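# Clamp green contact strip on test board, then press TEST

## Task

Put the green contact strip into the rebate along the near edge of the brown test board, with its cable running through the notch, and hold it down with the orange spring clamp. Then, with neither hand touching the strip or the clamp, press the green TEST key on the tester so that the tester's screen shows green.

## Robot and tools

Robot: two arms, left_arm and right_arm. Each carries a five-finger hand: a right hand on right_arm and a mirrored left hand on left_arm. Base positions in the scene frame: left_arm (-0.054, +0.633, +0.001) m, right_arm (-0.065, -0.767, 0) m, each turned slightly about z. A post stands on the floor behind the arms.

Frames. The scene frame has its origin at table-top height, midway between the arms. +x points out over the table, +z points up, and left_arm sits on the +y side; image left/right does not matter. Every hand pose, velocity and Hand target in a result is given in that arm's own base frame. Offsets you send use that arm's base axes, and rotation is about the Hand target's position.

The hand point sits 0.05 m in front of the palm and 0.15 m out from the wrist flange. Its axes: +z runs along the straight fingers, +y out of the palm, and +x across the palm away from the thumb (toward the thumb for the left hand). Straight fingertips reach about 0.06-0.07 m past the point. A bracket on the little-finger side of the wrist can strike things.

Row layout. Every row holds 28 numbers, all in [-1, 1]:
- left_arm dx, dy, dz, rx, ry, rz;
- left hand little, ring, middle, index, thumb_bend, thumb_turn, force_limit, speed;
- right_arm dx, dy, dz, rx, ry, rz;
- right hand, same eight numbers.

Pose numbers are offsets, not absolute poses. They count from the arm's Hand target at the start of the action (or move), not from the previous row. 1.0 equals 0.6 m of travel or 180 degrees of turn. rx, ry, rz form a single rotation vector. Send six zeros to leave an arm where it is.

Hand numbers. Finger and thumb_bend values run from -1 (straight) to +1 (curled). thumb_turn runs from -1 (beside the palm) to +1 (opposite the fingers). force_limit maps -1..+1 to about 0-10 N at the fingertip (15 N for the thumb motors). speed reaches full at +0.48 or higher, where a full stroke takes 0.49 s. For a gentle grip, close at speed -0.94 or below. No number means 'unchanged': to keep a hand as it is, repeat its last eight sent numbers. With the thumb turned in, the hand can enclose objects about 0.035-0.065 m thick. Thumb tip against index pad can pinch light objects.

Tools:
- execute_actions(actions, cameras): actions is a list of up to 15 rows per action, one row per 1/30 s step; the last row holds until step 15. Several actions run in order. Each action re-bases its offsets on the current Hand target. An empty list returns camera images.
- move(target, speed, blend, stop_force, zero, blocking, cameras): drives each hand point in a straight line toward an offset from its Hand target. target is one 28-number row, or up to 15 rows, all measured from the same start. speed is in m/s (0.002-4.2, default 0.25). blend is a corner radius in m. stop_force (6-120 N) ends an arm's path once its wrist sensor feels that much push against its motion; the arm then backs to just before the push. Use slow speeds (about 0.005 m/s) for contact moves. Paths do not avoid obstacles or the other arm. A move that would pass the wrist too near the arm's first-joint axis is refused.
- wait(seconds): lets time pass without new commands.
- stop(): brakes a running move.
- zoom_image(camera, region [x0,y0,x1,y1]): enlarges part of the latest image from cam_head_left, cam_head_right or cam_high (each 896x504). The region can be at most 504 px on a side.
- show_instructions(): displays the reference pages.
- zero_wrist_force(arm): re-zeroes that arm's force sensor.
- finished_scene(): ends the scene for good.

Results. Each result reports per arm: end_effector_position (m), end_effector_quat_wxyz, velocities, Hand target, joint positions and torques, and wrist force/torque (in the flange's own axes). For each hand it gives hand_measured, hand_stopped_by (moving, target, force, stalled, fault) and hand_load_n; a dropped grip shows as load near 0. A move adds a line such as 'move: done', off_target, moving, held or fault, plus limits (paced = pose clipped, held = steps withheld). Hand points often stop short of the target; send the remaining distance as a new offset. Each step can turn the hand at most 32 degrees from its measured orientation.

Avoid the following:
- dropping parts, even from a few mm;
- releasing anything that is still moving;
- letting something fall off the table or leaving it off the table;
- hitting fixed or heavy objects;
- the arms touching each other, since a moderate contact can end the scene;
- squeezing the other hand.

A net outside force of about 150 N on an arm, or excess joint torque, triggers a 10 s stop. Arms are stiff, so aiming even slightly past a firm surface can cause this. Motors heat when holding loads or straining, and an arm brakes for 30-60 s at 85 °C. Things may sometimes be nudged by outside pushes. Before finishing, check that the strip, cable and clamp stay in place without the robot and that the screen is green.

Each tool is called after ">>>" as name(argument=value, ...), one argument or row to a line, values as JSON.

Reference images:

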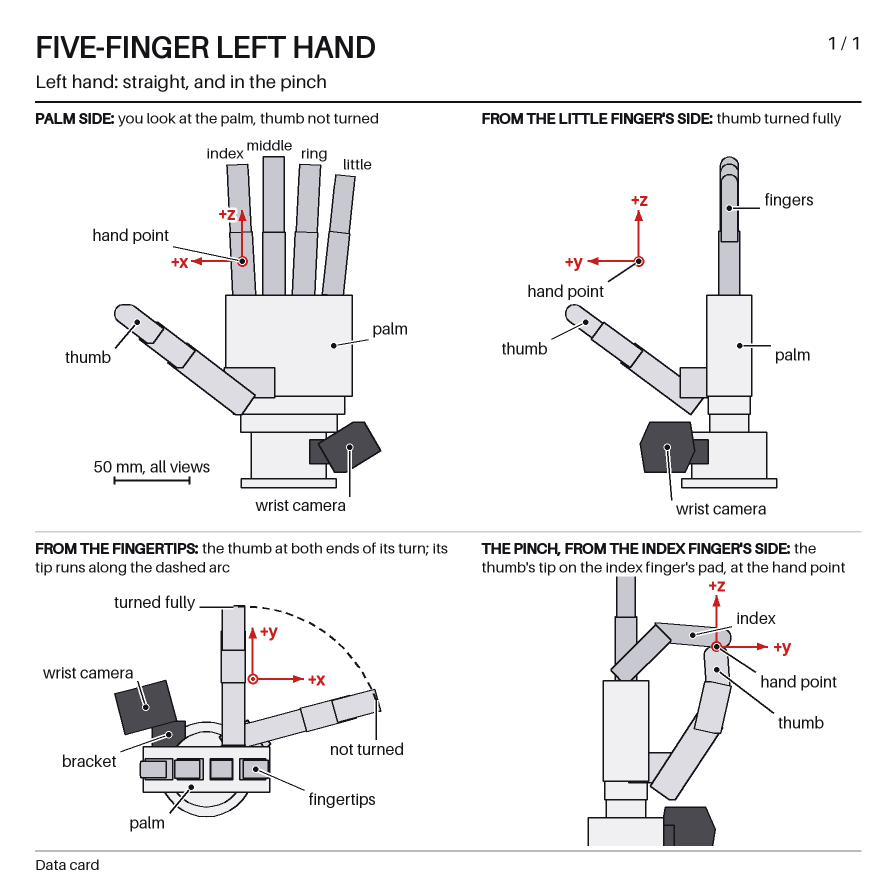

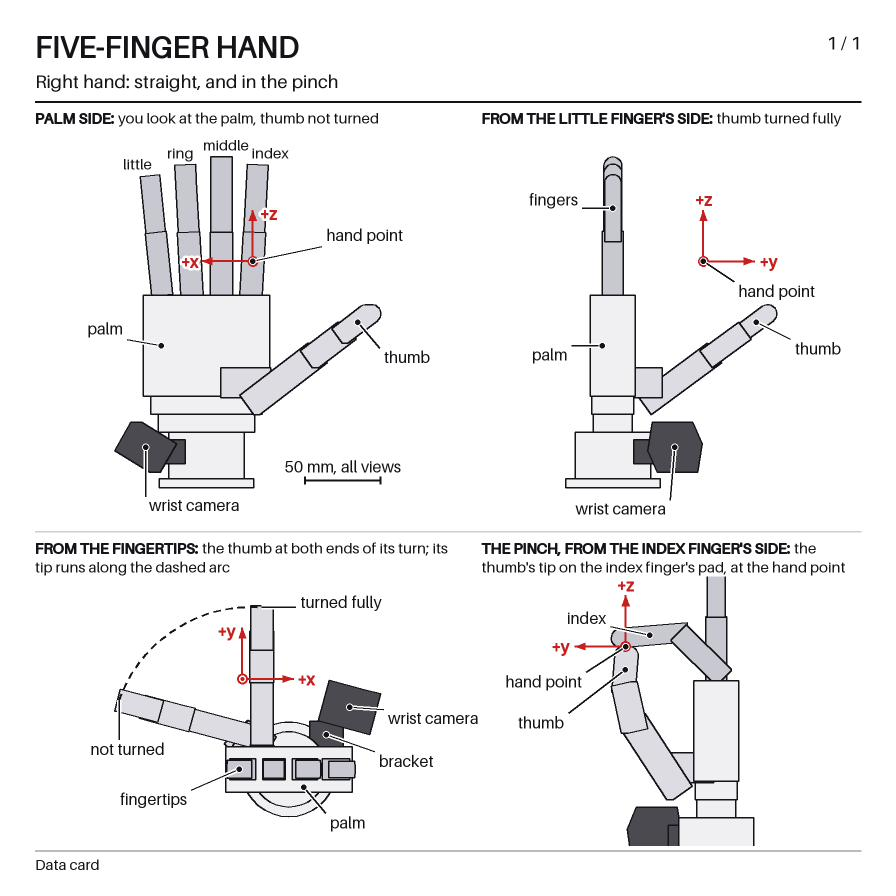

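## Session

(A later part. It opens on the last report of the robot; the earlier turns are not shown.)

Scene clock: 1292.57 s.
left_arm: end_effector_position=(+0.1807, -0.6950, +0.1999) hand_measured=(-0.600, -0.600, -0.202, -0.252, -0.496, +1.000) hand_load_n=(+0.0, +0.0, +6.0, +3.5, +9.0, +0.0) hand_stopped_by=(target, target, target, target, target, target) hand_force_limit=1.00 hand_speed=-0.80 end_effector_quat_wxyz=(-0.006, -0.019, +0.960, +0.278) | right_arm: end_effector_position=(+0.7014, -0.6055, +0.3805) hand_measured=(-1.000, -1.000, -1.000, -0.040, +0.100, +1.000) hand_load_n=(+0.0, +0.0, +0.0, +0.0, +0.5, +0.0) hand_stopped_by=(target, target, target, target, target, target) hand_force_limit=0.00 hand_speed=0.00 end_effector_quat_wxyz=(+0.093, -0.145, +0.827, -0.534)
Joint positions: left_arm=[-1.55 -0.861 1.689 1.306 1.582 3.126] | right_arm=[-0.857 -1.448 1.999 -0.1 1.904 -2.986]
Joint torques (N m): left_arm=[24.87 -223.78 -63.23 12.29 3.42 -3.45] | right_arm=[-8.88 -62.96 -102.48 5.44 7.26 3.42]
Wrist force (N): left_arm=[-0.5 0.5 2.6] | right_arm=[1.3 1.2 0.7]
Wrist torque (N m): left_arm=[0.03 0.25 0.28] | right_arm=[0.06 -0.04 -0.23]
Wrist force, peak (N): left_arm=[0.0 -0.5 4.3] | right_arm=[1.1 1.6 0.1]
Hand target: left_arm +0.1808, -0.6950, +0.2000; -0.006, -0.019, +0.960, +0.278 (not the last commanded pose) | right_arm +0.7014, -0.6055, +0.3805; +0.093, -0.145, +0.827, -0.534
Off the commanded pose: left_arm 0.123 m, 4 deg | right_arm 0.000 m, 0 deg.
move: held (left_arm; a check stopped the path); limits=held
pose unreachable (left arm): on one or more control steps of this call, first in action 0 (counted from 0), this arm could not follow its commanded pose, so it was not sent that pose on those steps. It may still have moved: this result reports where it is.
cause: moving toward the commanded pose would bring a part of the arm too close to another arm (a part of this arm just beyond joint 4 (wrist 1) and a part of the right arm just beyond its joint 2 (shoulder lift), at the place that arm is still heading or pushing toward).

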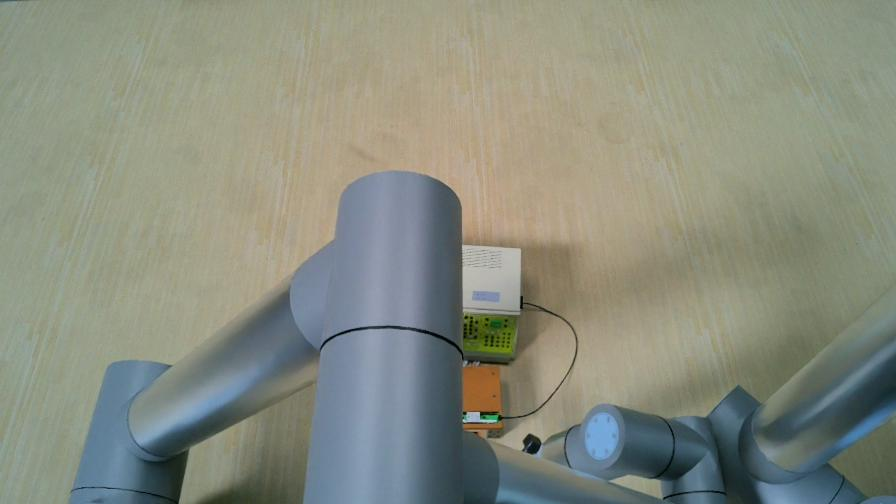

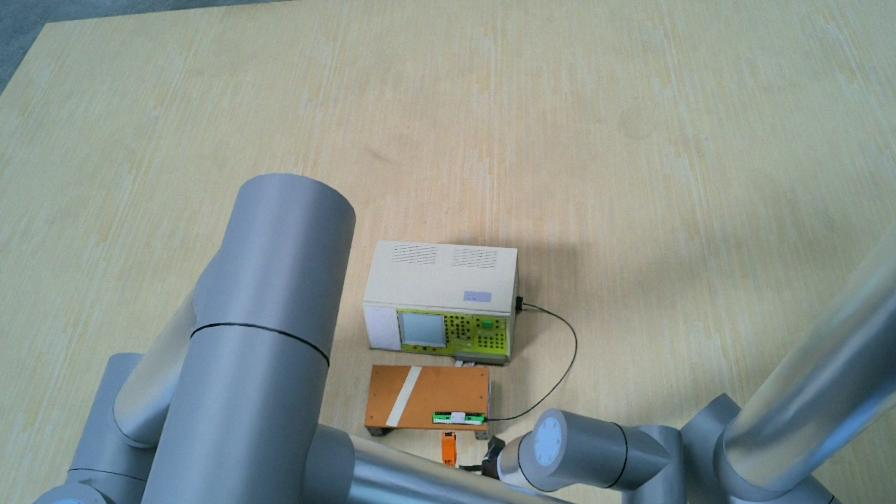

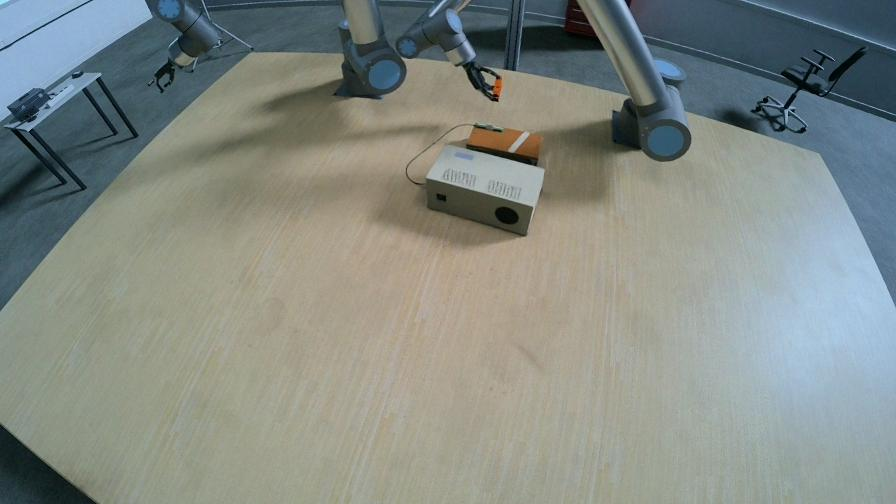

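>>> move(
  target=[0,0,0,0,0,0,-0.6,-0.6,-0.2,-0.25,-0.49,1,1.0,-0.8,-0.659,-0.449,0,0,0,-0.1667,-1,-1,-1,-0.04,0.1,1,0,0],
  speed=0.5,
  cameras=[],
)

>>> move(
  target=[0,0,0,0,0,0,-0.6,-0.6,-0.2,-0.25,-0.49,1,1.0,-0.8,-0.794,-0.06,0,0,0,-0.1667,-1,-1,-1,-0.04,0.1,1,0,0],
  speed=0.5,
  cameras=["cam_high"],
)

>>> move(
  target=[0.0,0.0133,-0.205,0,0,-0.0222,-0.6,-0.6,-0.2,-0.25,-0.49,1,1.0,-0.8,0,0,0,0,0,0,-1,-1,-1,-0.04,0.1,1,0,0],
  speed=0.1,
  cameras=["all"],
)

>>> zoom_image(
  camera="cam_high",
  region=[460, 80, 530, 140],
)

>>> zoom_image(
  camera="cam_head_right",
  region=[420, 400, 500, 490],
)

Scene clock: 1322.33 s.
left_arm: end_effector_position=(+0.1808, -0.6950, +0.2000) hand_measured=(-0.600, -0.600, -0.202, -0.252, -0.496, +1.000) hand_load_n=(+0.0, +0.0, +6.0, +3.5, +9.0, -0.5) hand_stopped_by=(target, target, target, target, target, target) hand_force_limit=1.00 hand_speed=-0.80 end_effector_quat_wxyz=(-0.006, -0.019, +0.960, +0.278) | right_arm: end_effector_position=(+0.3061, -0.8748, +0.3805) hand_measured=(-1.000, -1.000, -1.000, -0.040, +0.100, +1.000) hand_load_n=(+0.0, +0.0, +0.0, +0.0, +0.0, +0.0) hand_stopped_by=(target, target, target, target, target, target) hand_force_limit=0.00 hand_speed=0.00 end_effector_quat_wxyz=(-0.048, +0.074, +0.837, -0.540)
Joint positions: left_arm=[-1.549 -0.861 1.689 1.306 1.582 3.126] | right_arm=[-1.379 -1.448 1.999 -0.1 1.906 -2.985]
Joint torques (N m): left_arm=[34.71 -219.82 -66.56 12.39 6.05 -4.83] | right_arm=[-15.15 -61.62 -107.61 5.93 6.94 3.41]
Wrist force (N): left_arm=[-0.1 0.4 2.2] | right_arm=[0.8 1.7 0.8]
Wrist torque (N m): left_arm=[0.04 0.17 0.32] | right_arm=[0.22 -0.03 -0.19]
Wrist force, peak (N): left_arm=[-0.5 0.3 3.1] | right_arm=[3.4 0.5 2.8]
Hand target: left_arm +0.1808, -0.6950, +0.2000; -0.006, -0.019, +0.960, +0.278 | right_arm +0.3060, -0.8749, +0.3805; -0.048, +0.074, +0.837, -0.540
Off the commanded pose: left_arm 0.000 m, 0 deg | right_arm 0.000 m, 0 deg.
move: done

Scene clock: 1323.97 s.
left_arm: end_effector_position=(+0.1808, -0.6950, +0.2000) hand_measured=(-0.600, -0.600, -0.202, -0.252, -0.496, +1.000) hand_load_n=(+0.0, +0.0, +6.0, +3.5, +9.0, +0.0) hand_stopped_by=(target, target, target, target, target, target) hand_force_limit=1.00 hand_speed=-0.80 end_effector_quat_wxyz=(-0.006, -0.019, +0.960, +0.278) | right_arm: end_effector_position=(-0.1702, -0.9109, +0.3805) hand_measured=(-1.000, -1.000, -1.000, -0.040, +0.100, +1.000) hand_load_n=(+0.0, +0.0, +0.0, +0.0, +0.0, +0.0) hand_stopped_by=(target, target, target, target, target, target) hand_force_limit=0.00 hand_speed=0.00 end_effector_quat_wxyz=(-0.186, +0.288, +0.789, -0.509)
Joint positions: left_arm=[-1.549 -0.861 1.689 1.306 1.582 3.126] | right_arm=[-1.899 -1.448 1.998 -0.099 1.909 -2.983]
Joint torques (N m): left_arm=[37.83 -219.01 -62.28 12.3 7.05 -3.77] | right_arm=[-26.03 -66.14 -103.84 6.56 6.52 3.8]
Wrist force (N): left_arm=[-0.3 0.6 2.5] | right_arm=[0.9 0.8 0.4]
Wrist torque (N m): left_arm=[0.06 0.21 0.30] | right_arm=[0.02 -0.01 -0.22]
Wrist force, peak (N): left_arm=[-0.3 0.7 2.9] | right_arm=[3.4 -0.6 2.8]
Hand target: left_arm +0.1808, -0.6950, +0.2000; -0.006, -0.019, +0.960, +0.278 | right_arm -0.1704, -0.9109, +0.3805; -0.186, +0.288, +0.789, -0.509
Off the commanded pose: left_arm 0.000 m, 0 deg | right_arm 0.000 m, 0 deg.
move: done

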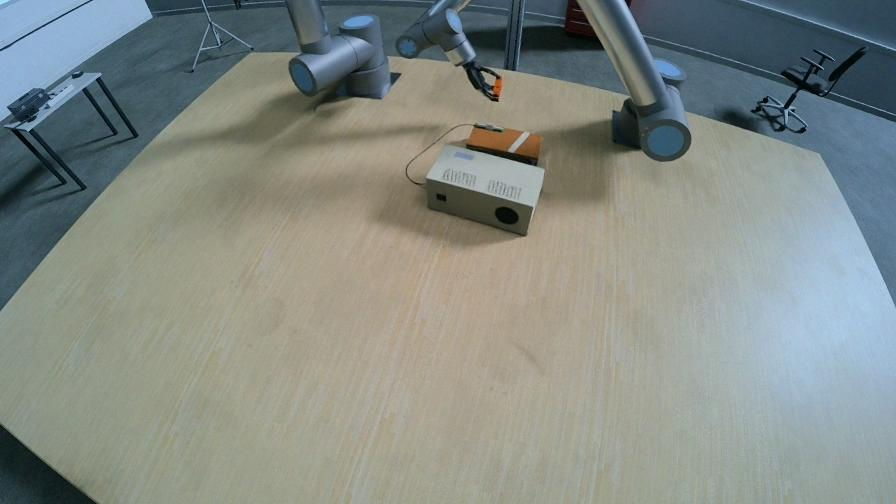

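Scene clock: 1325.63 s.
left_arm: end_effector_position=(+0.1808, -0.6870, +0.0772) hand_measured=(-0.600, -0.600, -0.202, -0.252, -0.496, +1.000) hand_load_n=(+0.0, +0.5, +6.0, +3.5, +9.0, -0.5) hand_stopped_by=(target, target, target, target, target, target) hand_force_limit=1.00 hand_speed=-0.80 end_effector_quat_wxyz=(+0.004, +0.014, +0.960, +0.278) | right_arm: end_effector_position=(-0.1704, -0.9109, +0.3805) hand_measured=(-1.000, -1.000, -1.000, -0.040, +0.100, +1.000) hand_load_n=(-0.5, +0.0, +0.0, +0.0, +0.0, +0.0) hand_stopped_by=(target, target, target, target, target, target) hand_force_limit=0.00 hand_speed=0.00 end_effector_quat_wxyz=(-0.186, +0.288, +0.789, -0.509)
Joint positions: left_arm=[-1.566 -0.755 1.716 1.174 1.553 3.171] | right_arm=[-1.899 -1.447 1.998 -0.099 1.909 -2.983]
Joint torques (N m): left_arm=[-36.29 -194.13 -21.11 4.63 -6.84 6.15] | right_arm=[-17.83 -65.25 -106.28 5.7 1.19 3.9]
Wrist force (N): left_arm=[-0.1 0.7 1.8] | right_arm=[1.0 0.5 0.6]
Wrist torque (N m): left_arm=[0.12 0.12 0.01] | right_arm=[-0.05 -0.03 -0.23]
Wrist force, peak (N): left_arm=[-0.2 0.4 2.9] | right_arm=[1.5 0.8 0.4]
Hand target: left_arm +0.1808, -0.6870, +0.0770; +0.004, +0.014, +0.960, +0.278 | right_arm -0.1704, -0.9109, +0.3805; -0.186, +0.288, +0.789, -0.509
Off the commanded pose: left_arm 0.000 m, 0 deg | right_arm 0.000 m, 0 deg.
move: done

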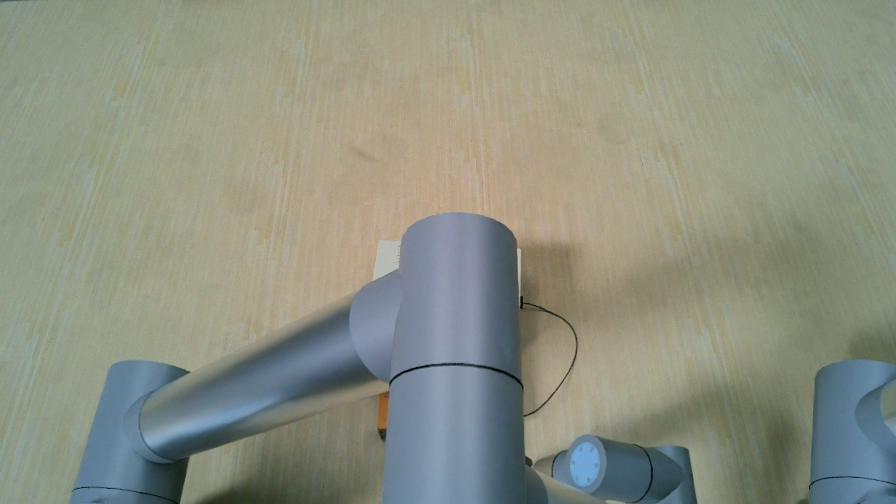

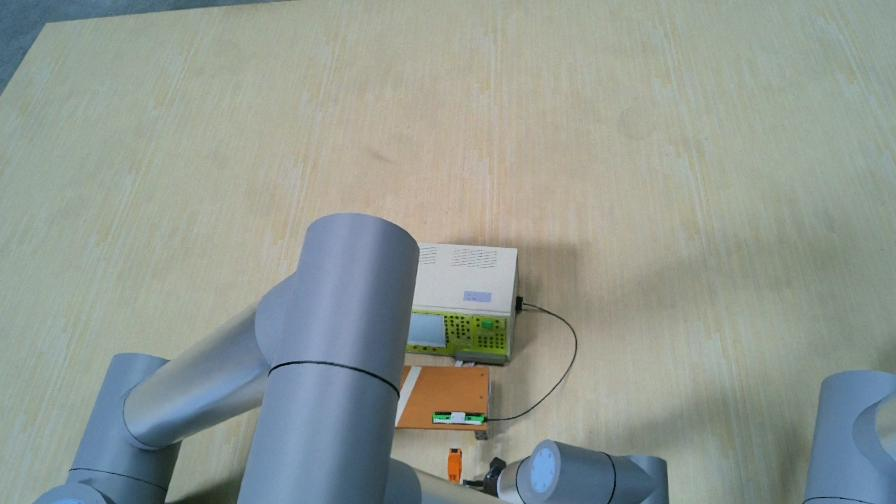

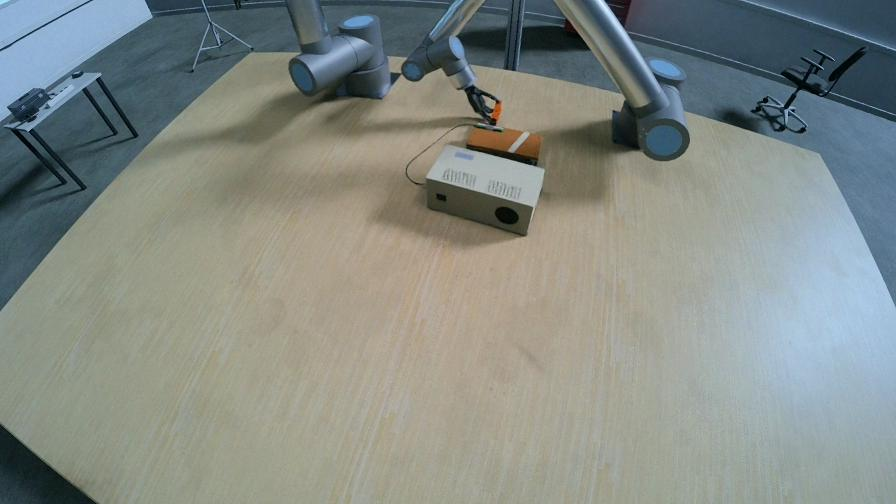

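Scaled by 7.200 from the camera's image (finer frame: 1280x720).

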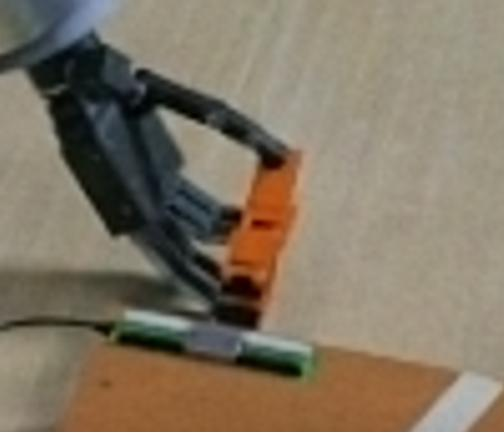

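Scaled by 5.600 from the camera's image (finer frame: 1280x720).

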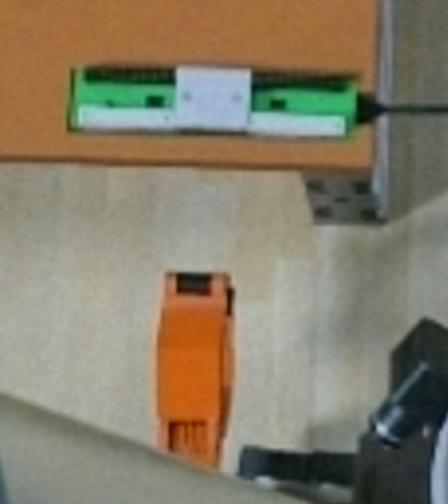

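>>> execute_actions(
  actions=[
    [[0,0,0,0,0,0,-0.6,-0.6,-0.12,-0.12,-0.49,1,1.0,-0.8,0,0,0,0,0,0,-1,-1,-1,-0.04,0.1,1,0,0]],
    [[0,0,0,0,0,0,-0.6,-0.6,-0.05,-0.02,-0.49,1,1.0,-0.8,0,0,0,0,0,0,-1,-1,-1,-0.04,0.1,1,0,0]],
  ],
  cameras=["all"],
)

>>> zoom_image(
  camera="cam_high",
  region=[475, 90, 515, 135],
)

>>> zoom_image(
  camera="cam_head_right",
  region=[430, 410, 490, 490],
)

Scene clock: 1332.13 s.
left_arm: end_effector_position=(+0.1808, -0.6870, +0.0770) hand_measured=(-0.600, -0.600, -0.050, -0.022, -0.496, +1.000) hand_load_n=(+0.0, +0.0, +2.5, +8.5, +9.0, -2.0) hand_stopped_by=(target, target, target, target, target, target) hand_force_limit=1.00 hand_speed=-0.80 end_effector_quat_wxyz=(+0.004, +0.014, +0.960, +0.278) | right_arm: end_effector_position=(-0.1704, -0.9109, +0.3805) hand_measured=(-1.000, -1.000, -1.000, -0.040, +0.100, +1.000) hand_load_n=(+0.0, +0.0, +0.0, +0.0, +0.0, +0.0) hand_stopped_by=(target, target, target, target, target, target) hand_force_limit=0.00 hand_speed=0.00 end_effector_quat_wxyz=(-0.186, +0.288, +0.789, -0.509)
Joint positions: left_arm=[-1.566 -0.755 1.716 1.174 1.553 3.171] | right_arm=[-1.899 -1.447 1.998 -0.099 1.909 -2.983]
Joint torques (N m): left_arm=[-33.76 -190.61 -18.14 6.53 -6.2 6.65] | right_arm=[-21.35 -63.5 -103.19 6.02 1.37 3.5]
Wrist force (N): left_arm=[0.0 1.0 2.1] | right_arm=[1.2 0.5 0.1]
Wrist torque (N m): left_arm=[0.16 0.10 0.00] | right_arm=[-0.03 -0.04 -0.22]
Wrist force, peak (N): left_arm=[0.1 1.4 2.2] | right_arm=[1.4 0.9 0.7]
Hand target: left_arm +0.1808, -0.6870, +0.0770; +0.004, +0.014, +0.960, +0.278 | right_arm -0.1704, -0.9109, +0.3805; -0.186, +0.288, +0.789, -0.509
Off the commanded pose: left_arm 0.000 m, 0 deg | right_arm 0.000 m, 0 deg.

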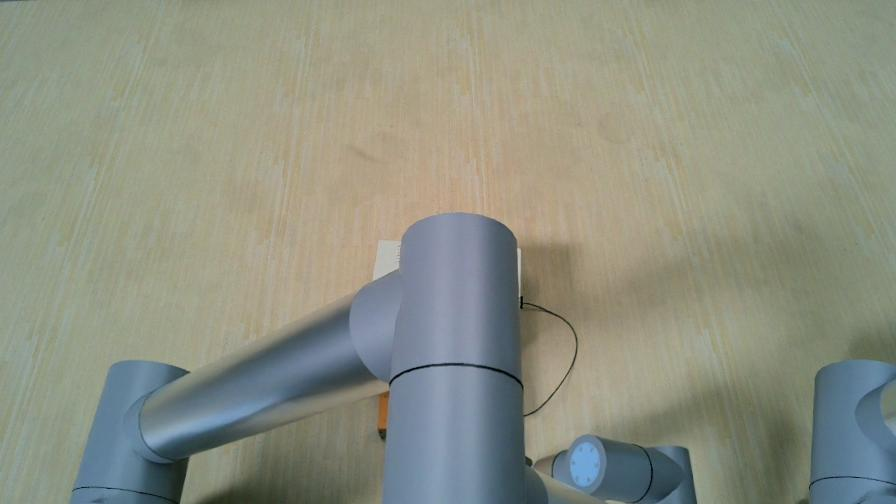

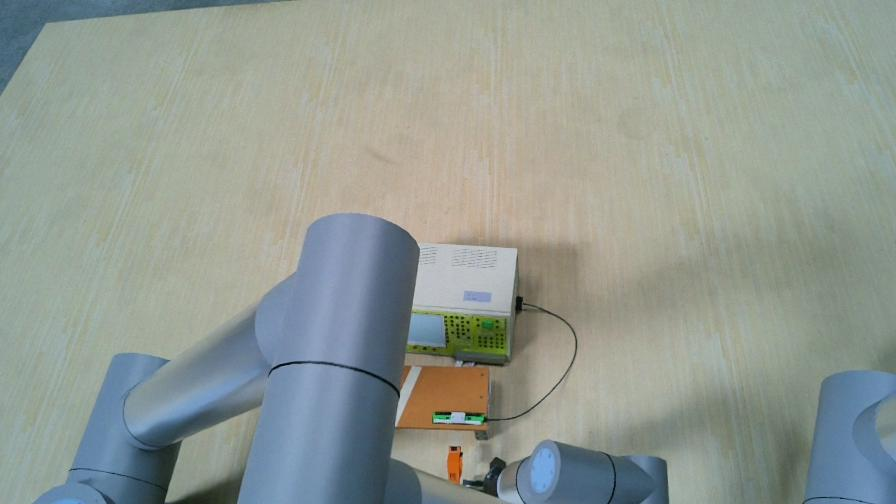

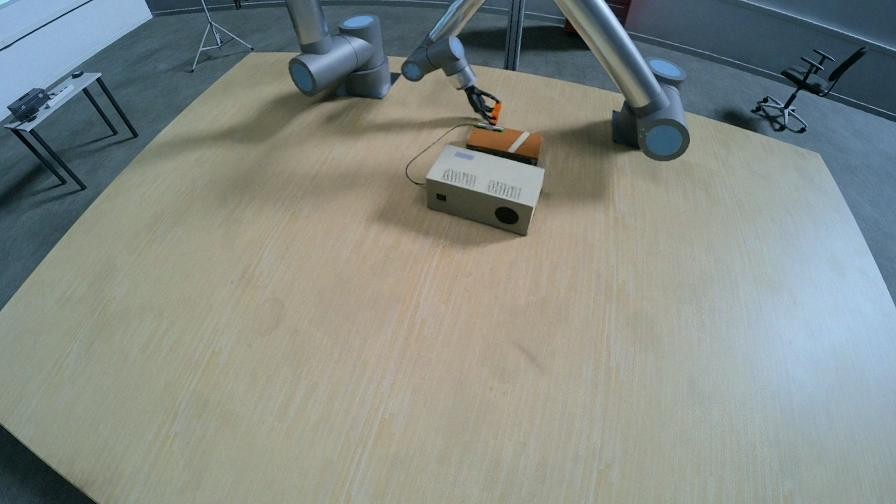

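Scaled by 11.200 from the camera's image (finer frame: 1280x720).

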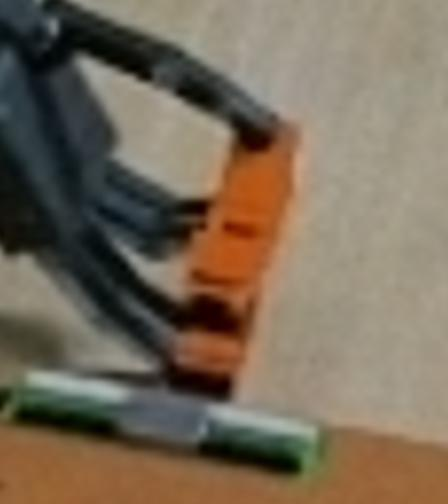

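Scaled by 6.300 from the camera's image (finer frame: 1280x720).

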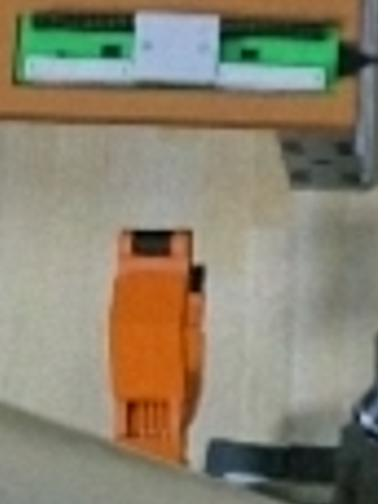

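>>> execute_actions(
  actions=[
    [[0,0,0,0,0,0,-0.6,-0.6,0.02,-0.02,-0.49,1,1.0,-0.8,0,0,0,0,0,0,-1,-1,-1,-0.04,0.1,1,0,0]],
    [[0,0,0,0,0,0,-0.6,-0.6,0.03,0.03,-0.49,1,1.0,-0.8,0,0,0,0,0,0,-1,-1,-1,-0.04,0.1,1,0,0]],
  ],
  cameras=["all"],
)

>>> zoom_image(
  camera="cam_high",
  region=[475, 90, 515, 135],
)

>>> zoom_image(
  camera="cam_head_right",
  region=[430, 410, 490, 490],
)

Scene clock: 1341.03 s.
left_arm: end_effector_position=(+0.1808, -0.6870, +0.0770) hand_measured=(-0.600, -0.600, +0.000, +0.028, -0.496, +1.000) hand_load_n=(+0.0, +0.0, +5.5, +6.0, +9.5, +0.0) hand_stopped_by=(target, target, force, target, target, target) hand_force_limit=1.00 hand_speed=-0.80 end_effector_quat_wxyz=(+0.004, +0.014, +0.960, +0.278) | right_arm: end_effector_position=(-0.1704, -0.9109, +0.3805) hand_measured=(-1.000, -1.000, -1.000, -0.040, +0.100, +1.000) hand_load_n=(+0.0, +0.0, +0.0, +0.0, +0.0, +0.0) hand_stopped_by=(target, target, target, target, target, target) hand_force_limit=0.00 hand_speed=0.00 end_effector_quat_wxyz=(-0.186, +0.288, +0.789, -0.509)
Joint positions: left_arm=[-1.566 -0.755 1.716 1.174 1.553 3.171] | right_arm=[-1.899 -1.447 1.998 -0.099 1.909 -2.983]
Joint torques (N m): left_arm=[-22.22 -199.37 -26.95 10.5 -2.47 7.47] | right_arm=[-19.36 -65.22 -108.82 6.6 1.31 3.55]
Wrist force (N): left_arm=[0.1 0.9 2.0] | right_arm=[1.5 0.8 0.4]
Wrist torque (N m): left_arm=[0.14 0.10 0.01] | right_arm=[0.01 -0.10 -0.19]
Wrist force, peak (N): left_arm=[-0.2 0.6 2.7] | right_arm=[1.5 0.8 0.6]
Hand target: left_arm +0.1808, -0.6870, +0.0770; +0.004, +0.014, +0.960, +0.278 | right_arm -0.1704, -0.9109, +0.3805; -0.186, +0.288, +0.789, -0.509
Off the commanded pose: left_arm 0.000 m, 0 deg | right_arm 0.000 m, 0 deg.

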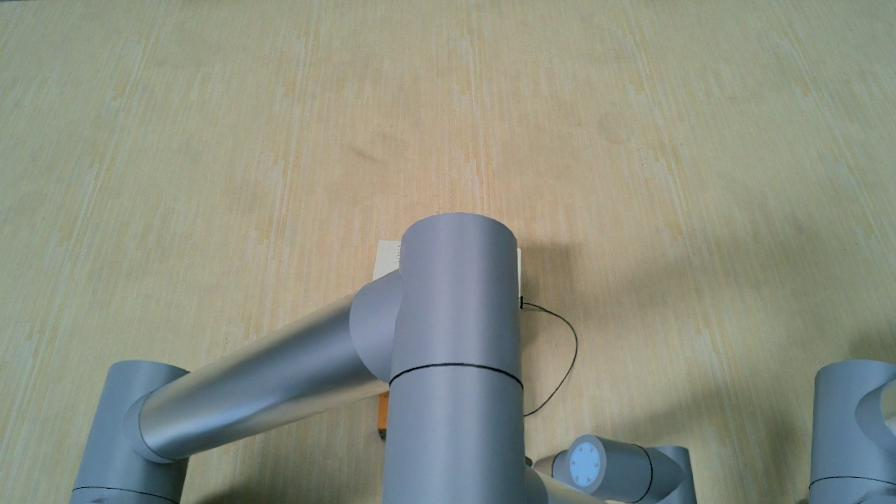

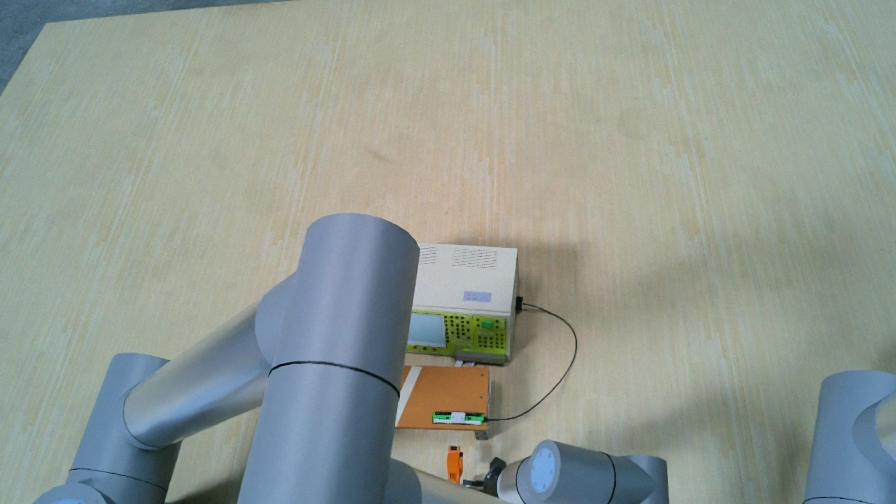

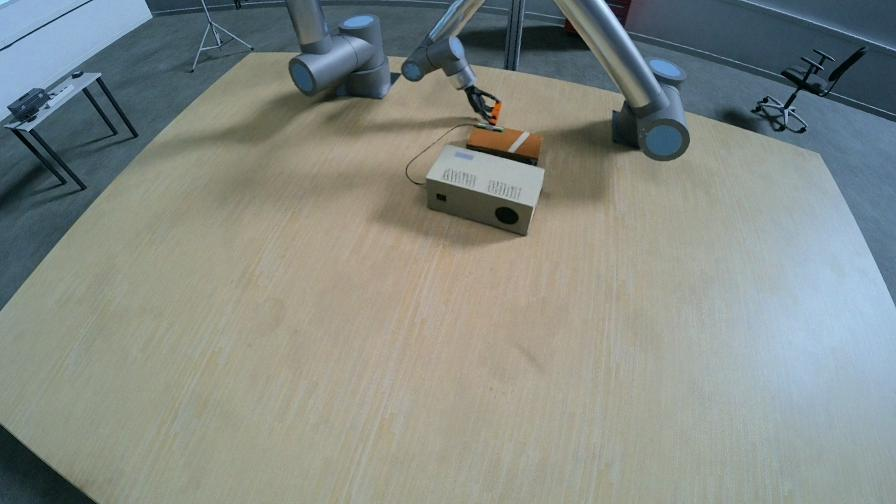

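Scaled by 11.200 from the camera's image (finer frame: 1280x720).

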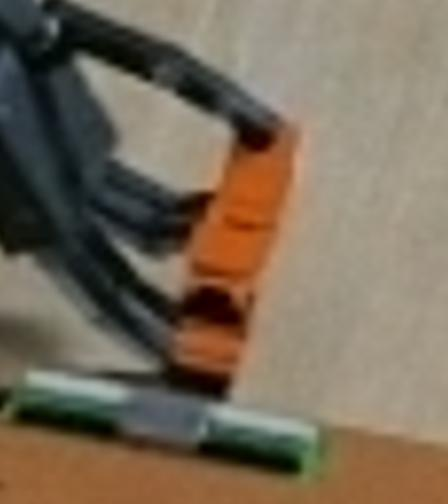

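Scaled by 6.300 from the camera's image (finer frame: 1280x720).

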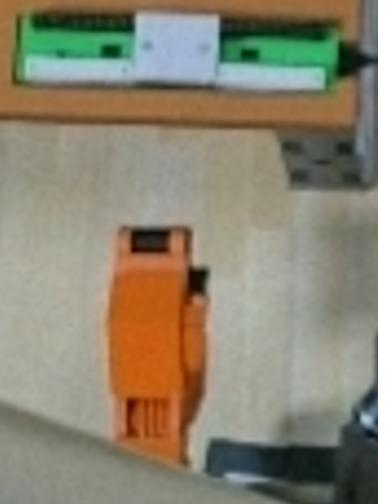

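>>> move(
  target=[0,0,-0.015,0.0028,-0.0666,0,-0.6,-0.6,0.02,0.03,-0.49,1,1.0,-0.8,0,0,0,0,0,0,-1,-1,-1,-0.04,0.1,1,0,0],
  speed=0.05,
  cameras=["all"],
)

>>> zoom_image(
  camera="cam_high",
  region=[475, 90, 515, 135],
)

>>> zoom_image(
  camera="cam_head_right",
  region=[430, 410, 490, 490],
)

Scene clock: 1387.73 s.
left_arm: end_effector_position=(+0.1808, -0.6870, +0.0680) hand_measured=(-0.600, -0.600, +0.018, +0.028, -0.496, +1.000) hand_load_n=(+0.0, +0.5, +7.5, +4.0, +10.0, +0.5) hand_stopped_by=(target, target, target, target, target, target) hand_force_limit=1.00 hand_speed=-0.80 end_effector_quat_wxyz=(+0.104, -0.015, +0.954, +0.282) | right_arm: end_effector_position=(-0.1704, -0.9109, +0.3805) hand_measured=(-1.000, -1.000, -1.000, -0.040, +0.100, +1.000) hand_load_n=(+0.0, +0.0, +0.0, +0.0, +0.0, +0.0) hand_stopped_by=(target, target, target, target, target, target) hand_force_limit=0.00 hand_speed=0.00 end_effector_quat_wxyz=(-0.186, +0.288, +0.789, -0.509)
Joint positions: left_arm=[-1.621 -0.748 1.733 1.178 1.408 3.011] | right_arm=[-1.899 -1.447 1.998 -0.099 1.909 -2.983]
Joint torques (N m): left_arm=[-30.91 -195.73 -17.63 10.98 -7.5 -4.43] | right_arm=[-19.73 -65.77 -95.78 5.55 1.24 3.61]
Wrist force (N): left_arm=[-0.5 0.9 1.7] | right_arm=[1.1 0.7 0.0]
Wrist torque (N m): left_arm=[0.17 0.19 0.23] | right_arm=[0.02 -0.03 -0.21]
Wrist force, peak (N): left_arm=[0.1 1.0 2.7] | right_arm=[1.6 0.9 0.4]
Hand target: left_arm +0.1808, -0.6870, +0.0680; +0.104, -0.015, +0.954, +0.282 | right_arm -0.1704, -0.9109, +0.3805; -0.186, +0.288, +0.789, -0.509
Off the commanded pose: left_arm 0.000 m, 0 deg | right_arm 0.000 m, 0 deg.
move: done

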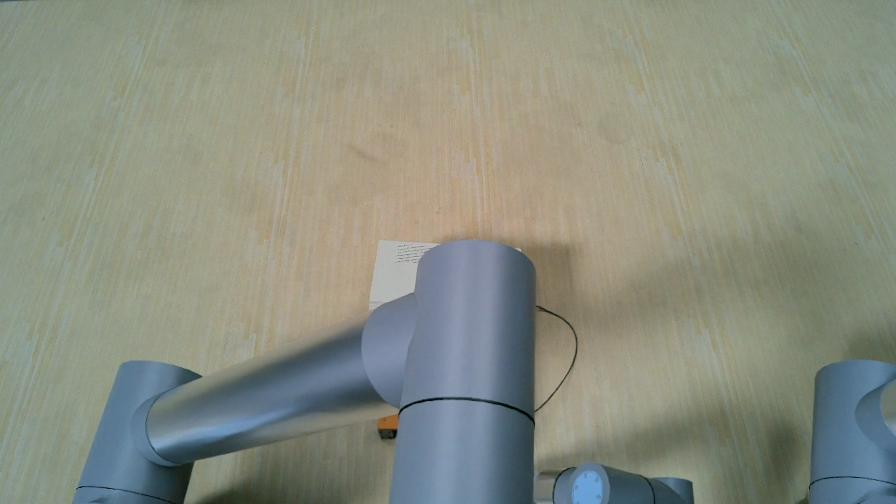

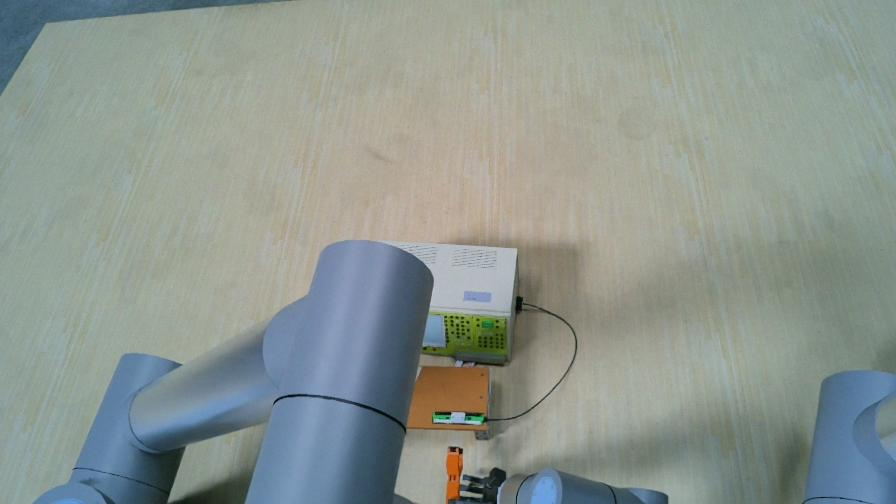

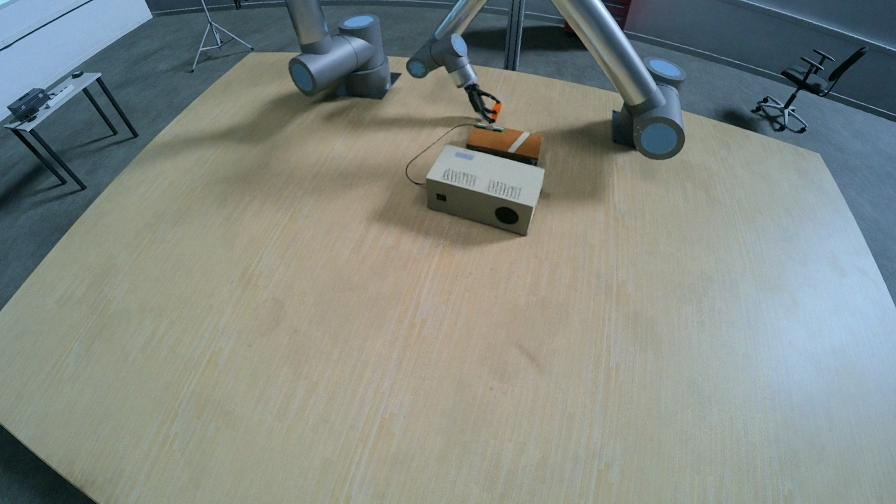

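Scaled by 11.200 from the camera's image (finer frame: 1280x720).

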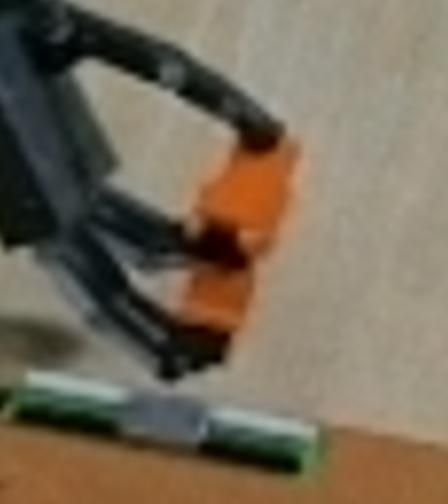

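Scaled by 6.300 from the camera's image (finer frame: 1280x720).

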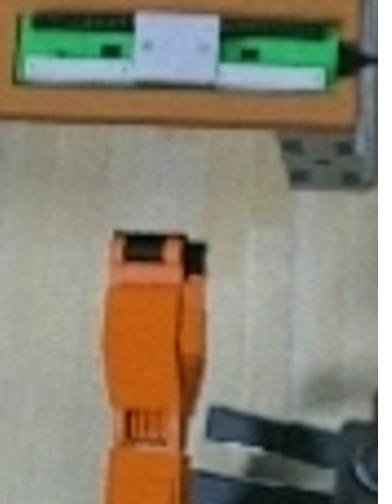

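>>> move(
  target=[0,0,-0.005,-0.0019,0.0444,0,-0.6,-0.6,0.02,0.03,-0.49,1,1.0,-0.8,0,0,0,0,0,0,-1,-1,-1,-0.04,0.1,1,0,0],
  speed=0.05,
  cameras=["all"],
)

>>> zoom_image(
  camera="cam_high",
  region=[475, 90, 515, 135],
)

>>> zoom_image(
  camera="cam_head_right",
  region=[430, 410, 490, 490],
)

Scene clock: 1436.03 s.
left_arm: end_effector_position=(+0.1808, -0.6870, +0.0650) hand_measured=(-0.600, -0.600, +0.018, +0.028, -0.496, +1.000) hand_load_n=(+0.0, +0.0, +7.5, +4.0, +10.0, +0.5) hand_stopped_by=(target, target, target, target, target, target) hand_force_limit=1.00 hand_speed=-0.80 end_effector_quat_wxyz=(+0.037, +0.005, +0.959, +0.280) | right_arm: end_effector_position=(-0.1704, -0.9109, +0.3805) hand_measured=(-1.000, -1.000, -1.000, -0.040, +0.100, +1.000) hand_load_n=(+0.0, +0.0, +0.0, +0.0, +0.0, +0.0) hand_stopped_by=(target, target, target, target, target, target) hand_force_limit=0.00 hand_speed=0.00 end_effector_quat_wxyz=(-0.186, +0.288, +0.789, -0.509)
Joint positions: left_arm=[-1.585 -0.746 1.721 1.164 1.504 3.118] | right_arm=[-1.899 -1.447 1.998 -0.099 1.909 -2.983]
Joint torques (N m): left_arm=[39.39 -188.36 -55.23 5.6 5.85 6.72] | right_arm=[-15.82 -64.35 -92.3 6 1.81 3.73]
Wrist force (N): left_arm=[-0.1 1.2 2.0] | right_arm=[0.9 0.5 0.2]
Wrist torque (N m): left_arm=[0.22 0.14 -0.01] | right_arm=[-0.02 0.00 -0.23]
Wrist force, peak (N): left_arm=[-0.6 1.3 2.5] | right_arm=[1.7 1.0 0.4]
Hand target: left_arm +0.1808, -0.6870, +0.0650; +0.037, +0.005, +0.959, +0.280 | right_arm -0.1704, -0.9109, +0.3805; -0.186, +0.288, +0.789, -0.509
Off the commanded pose: left_arm 0.000 m, 0 deg | right_arm 0.000 m, 0 deg.
move: done

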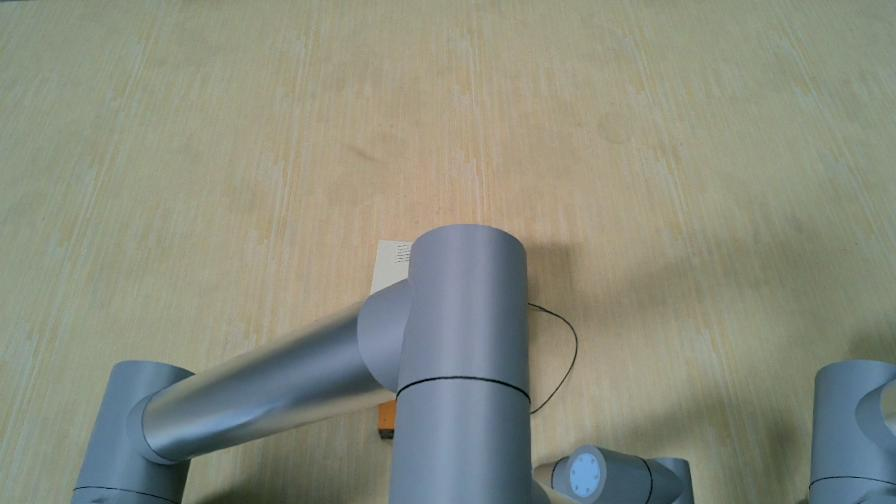

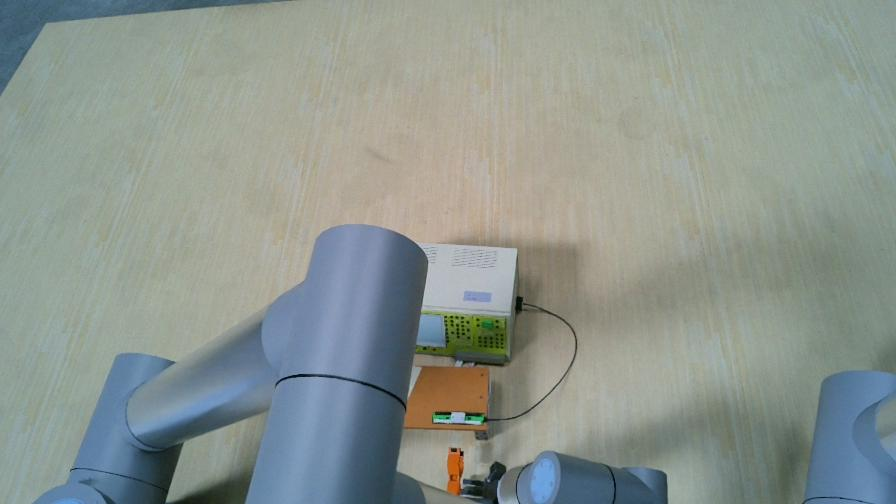

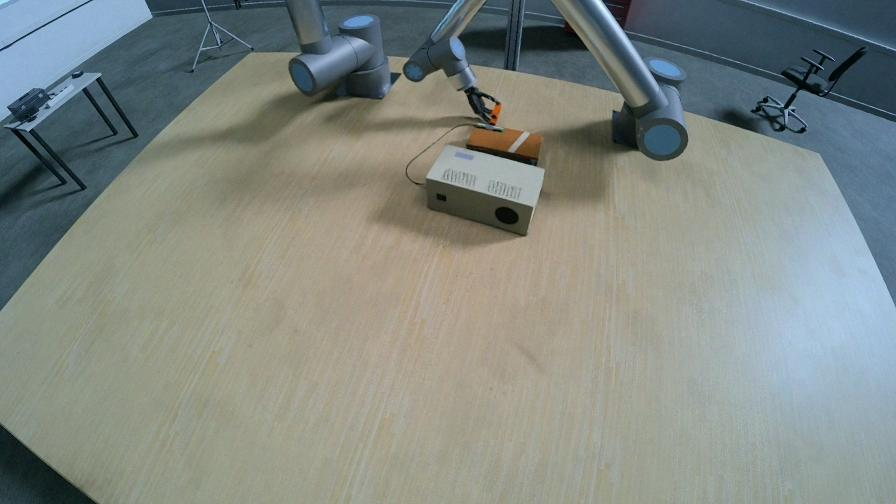

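Scaled by 11.200 from the camera's image (finer frame: 1280x720).

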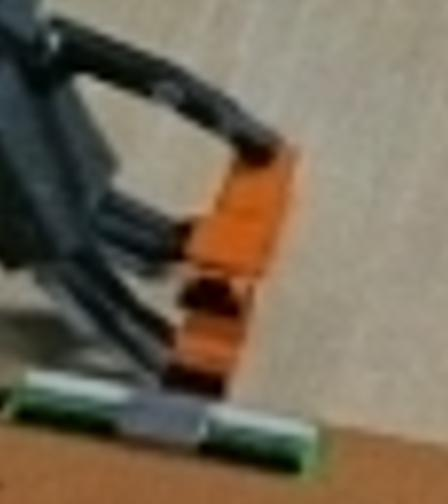

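Scaled by 6.300 from the camera's image (finer frame: 1280x720).

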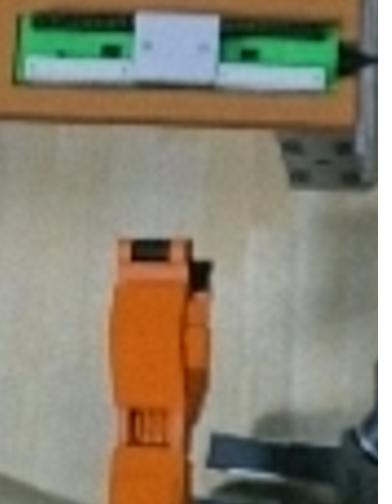

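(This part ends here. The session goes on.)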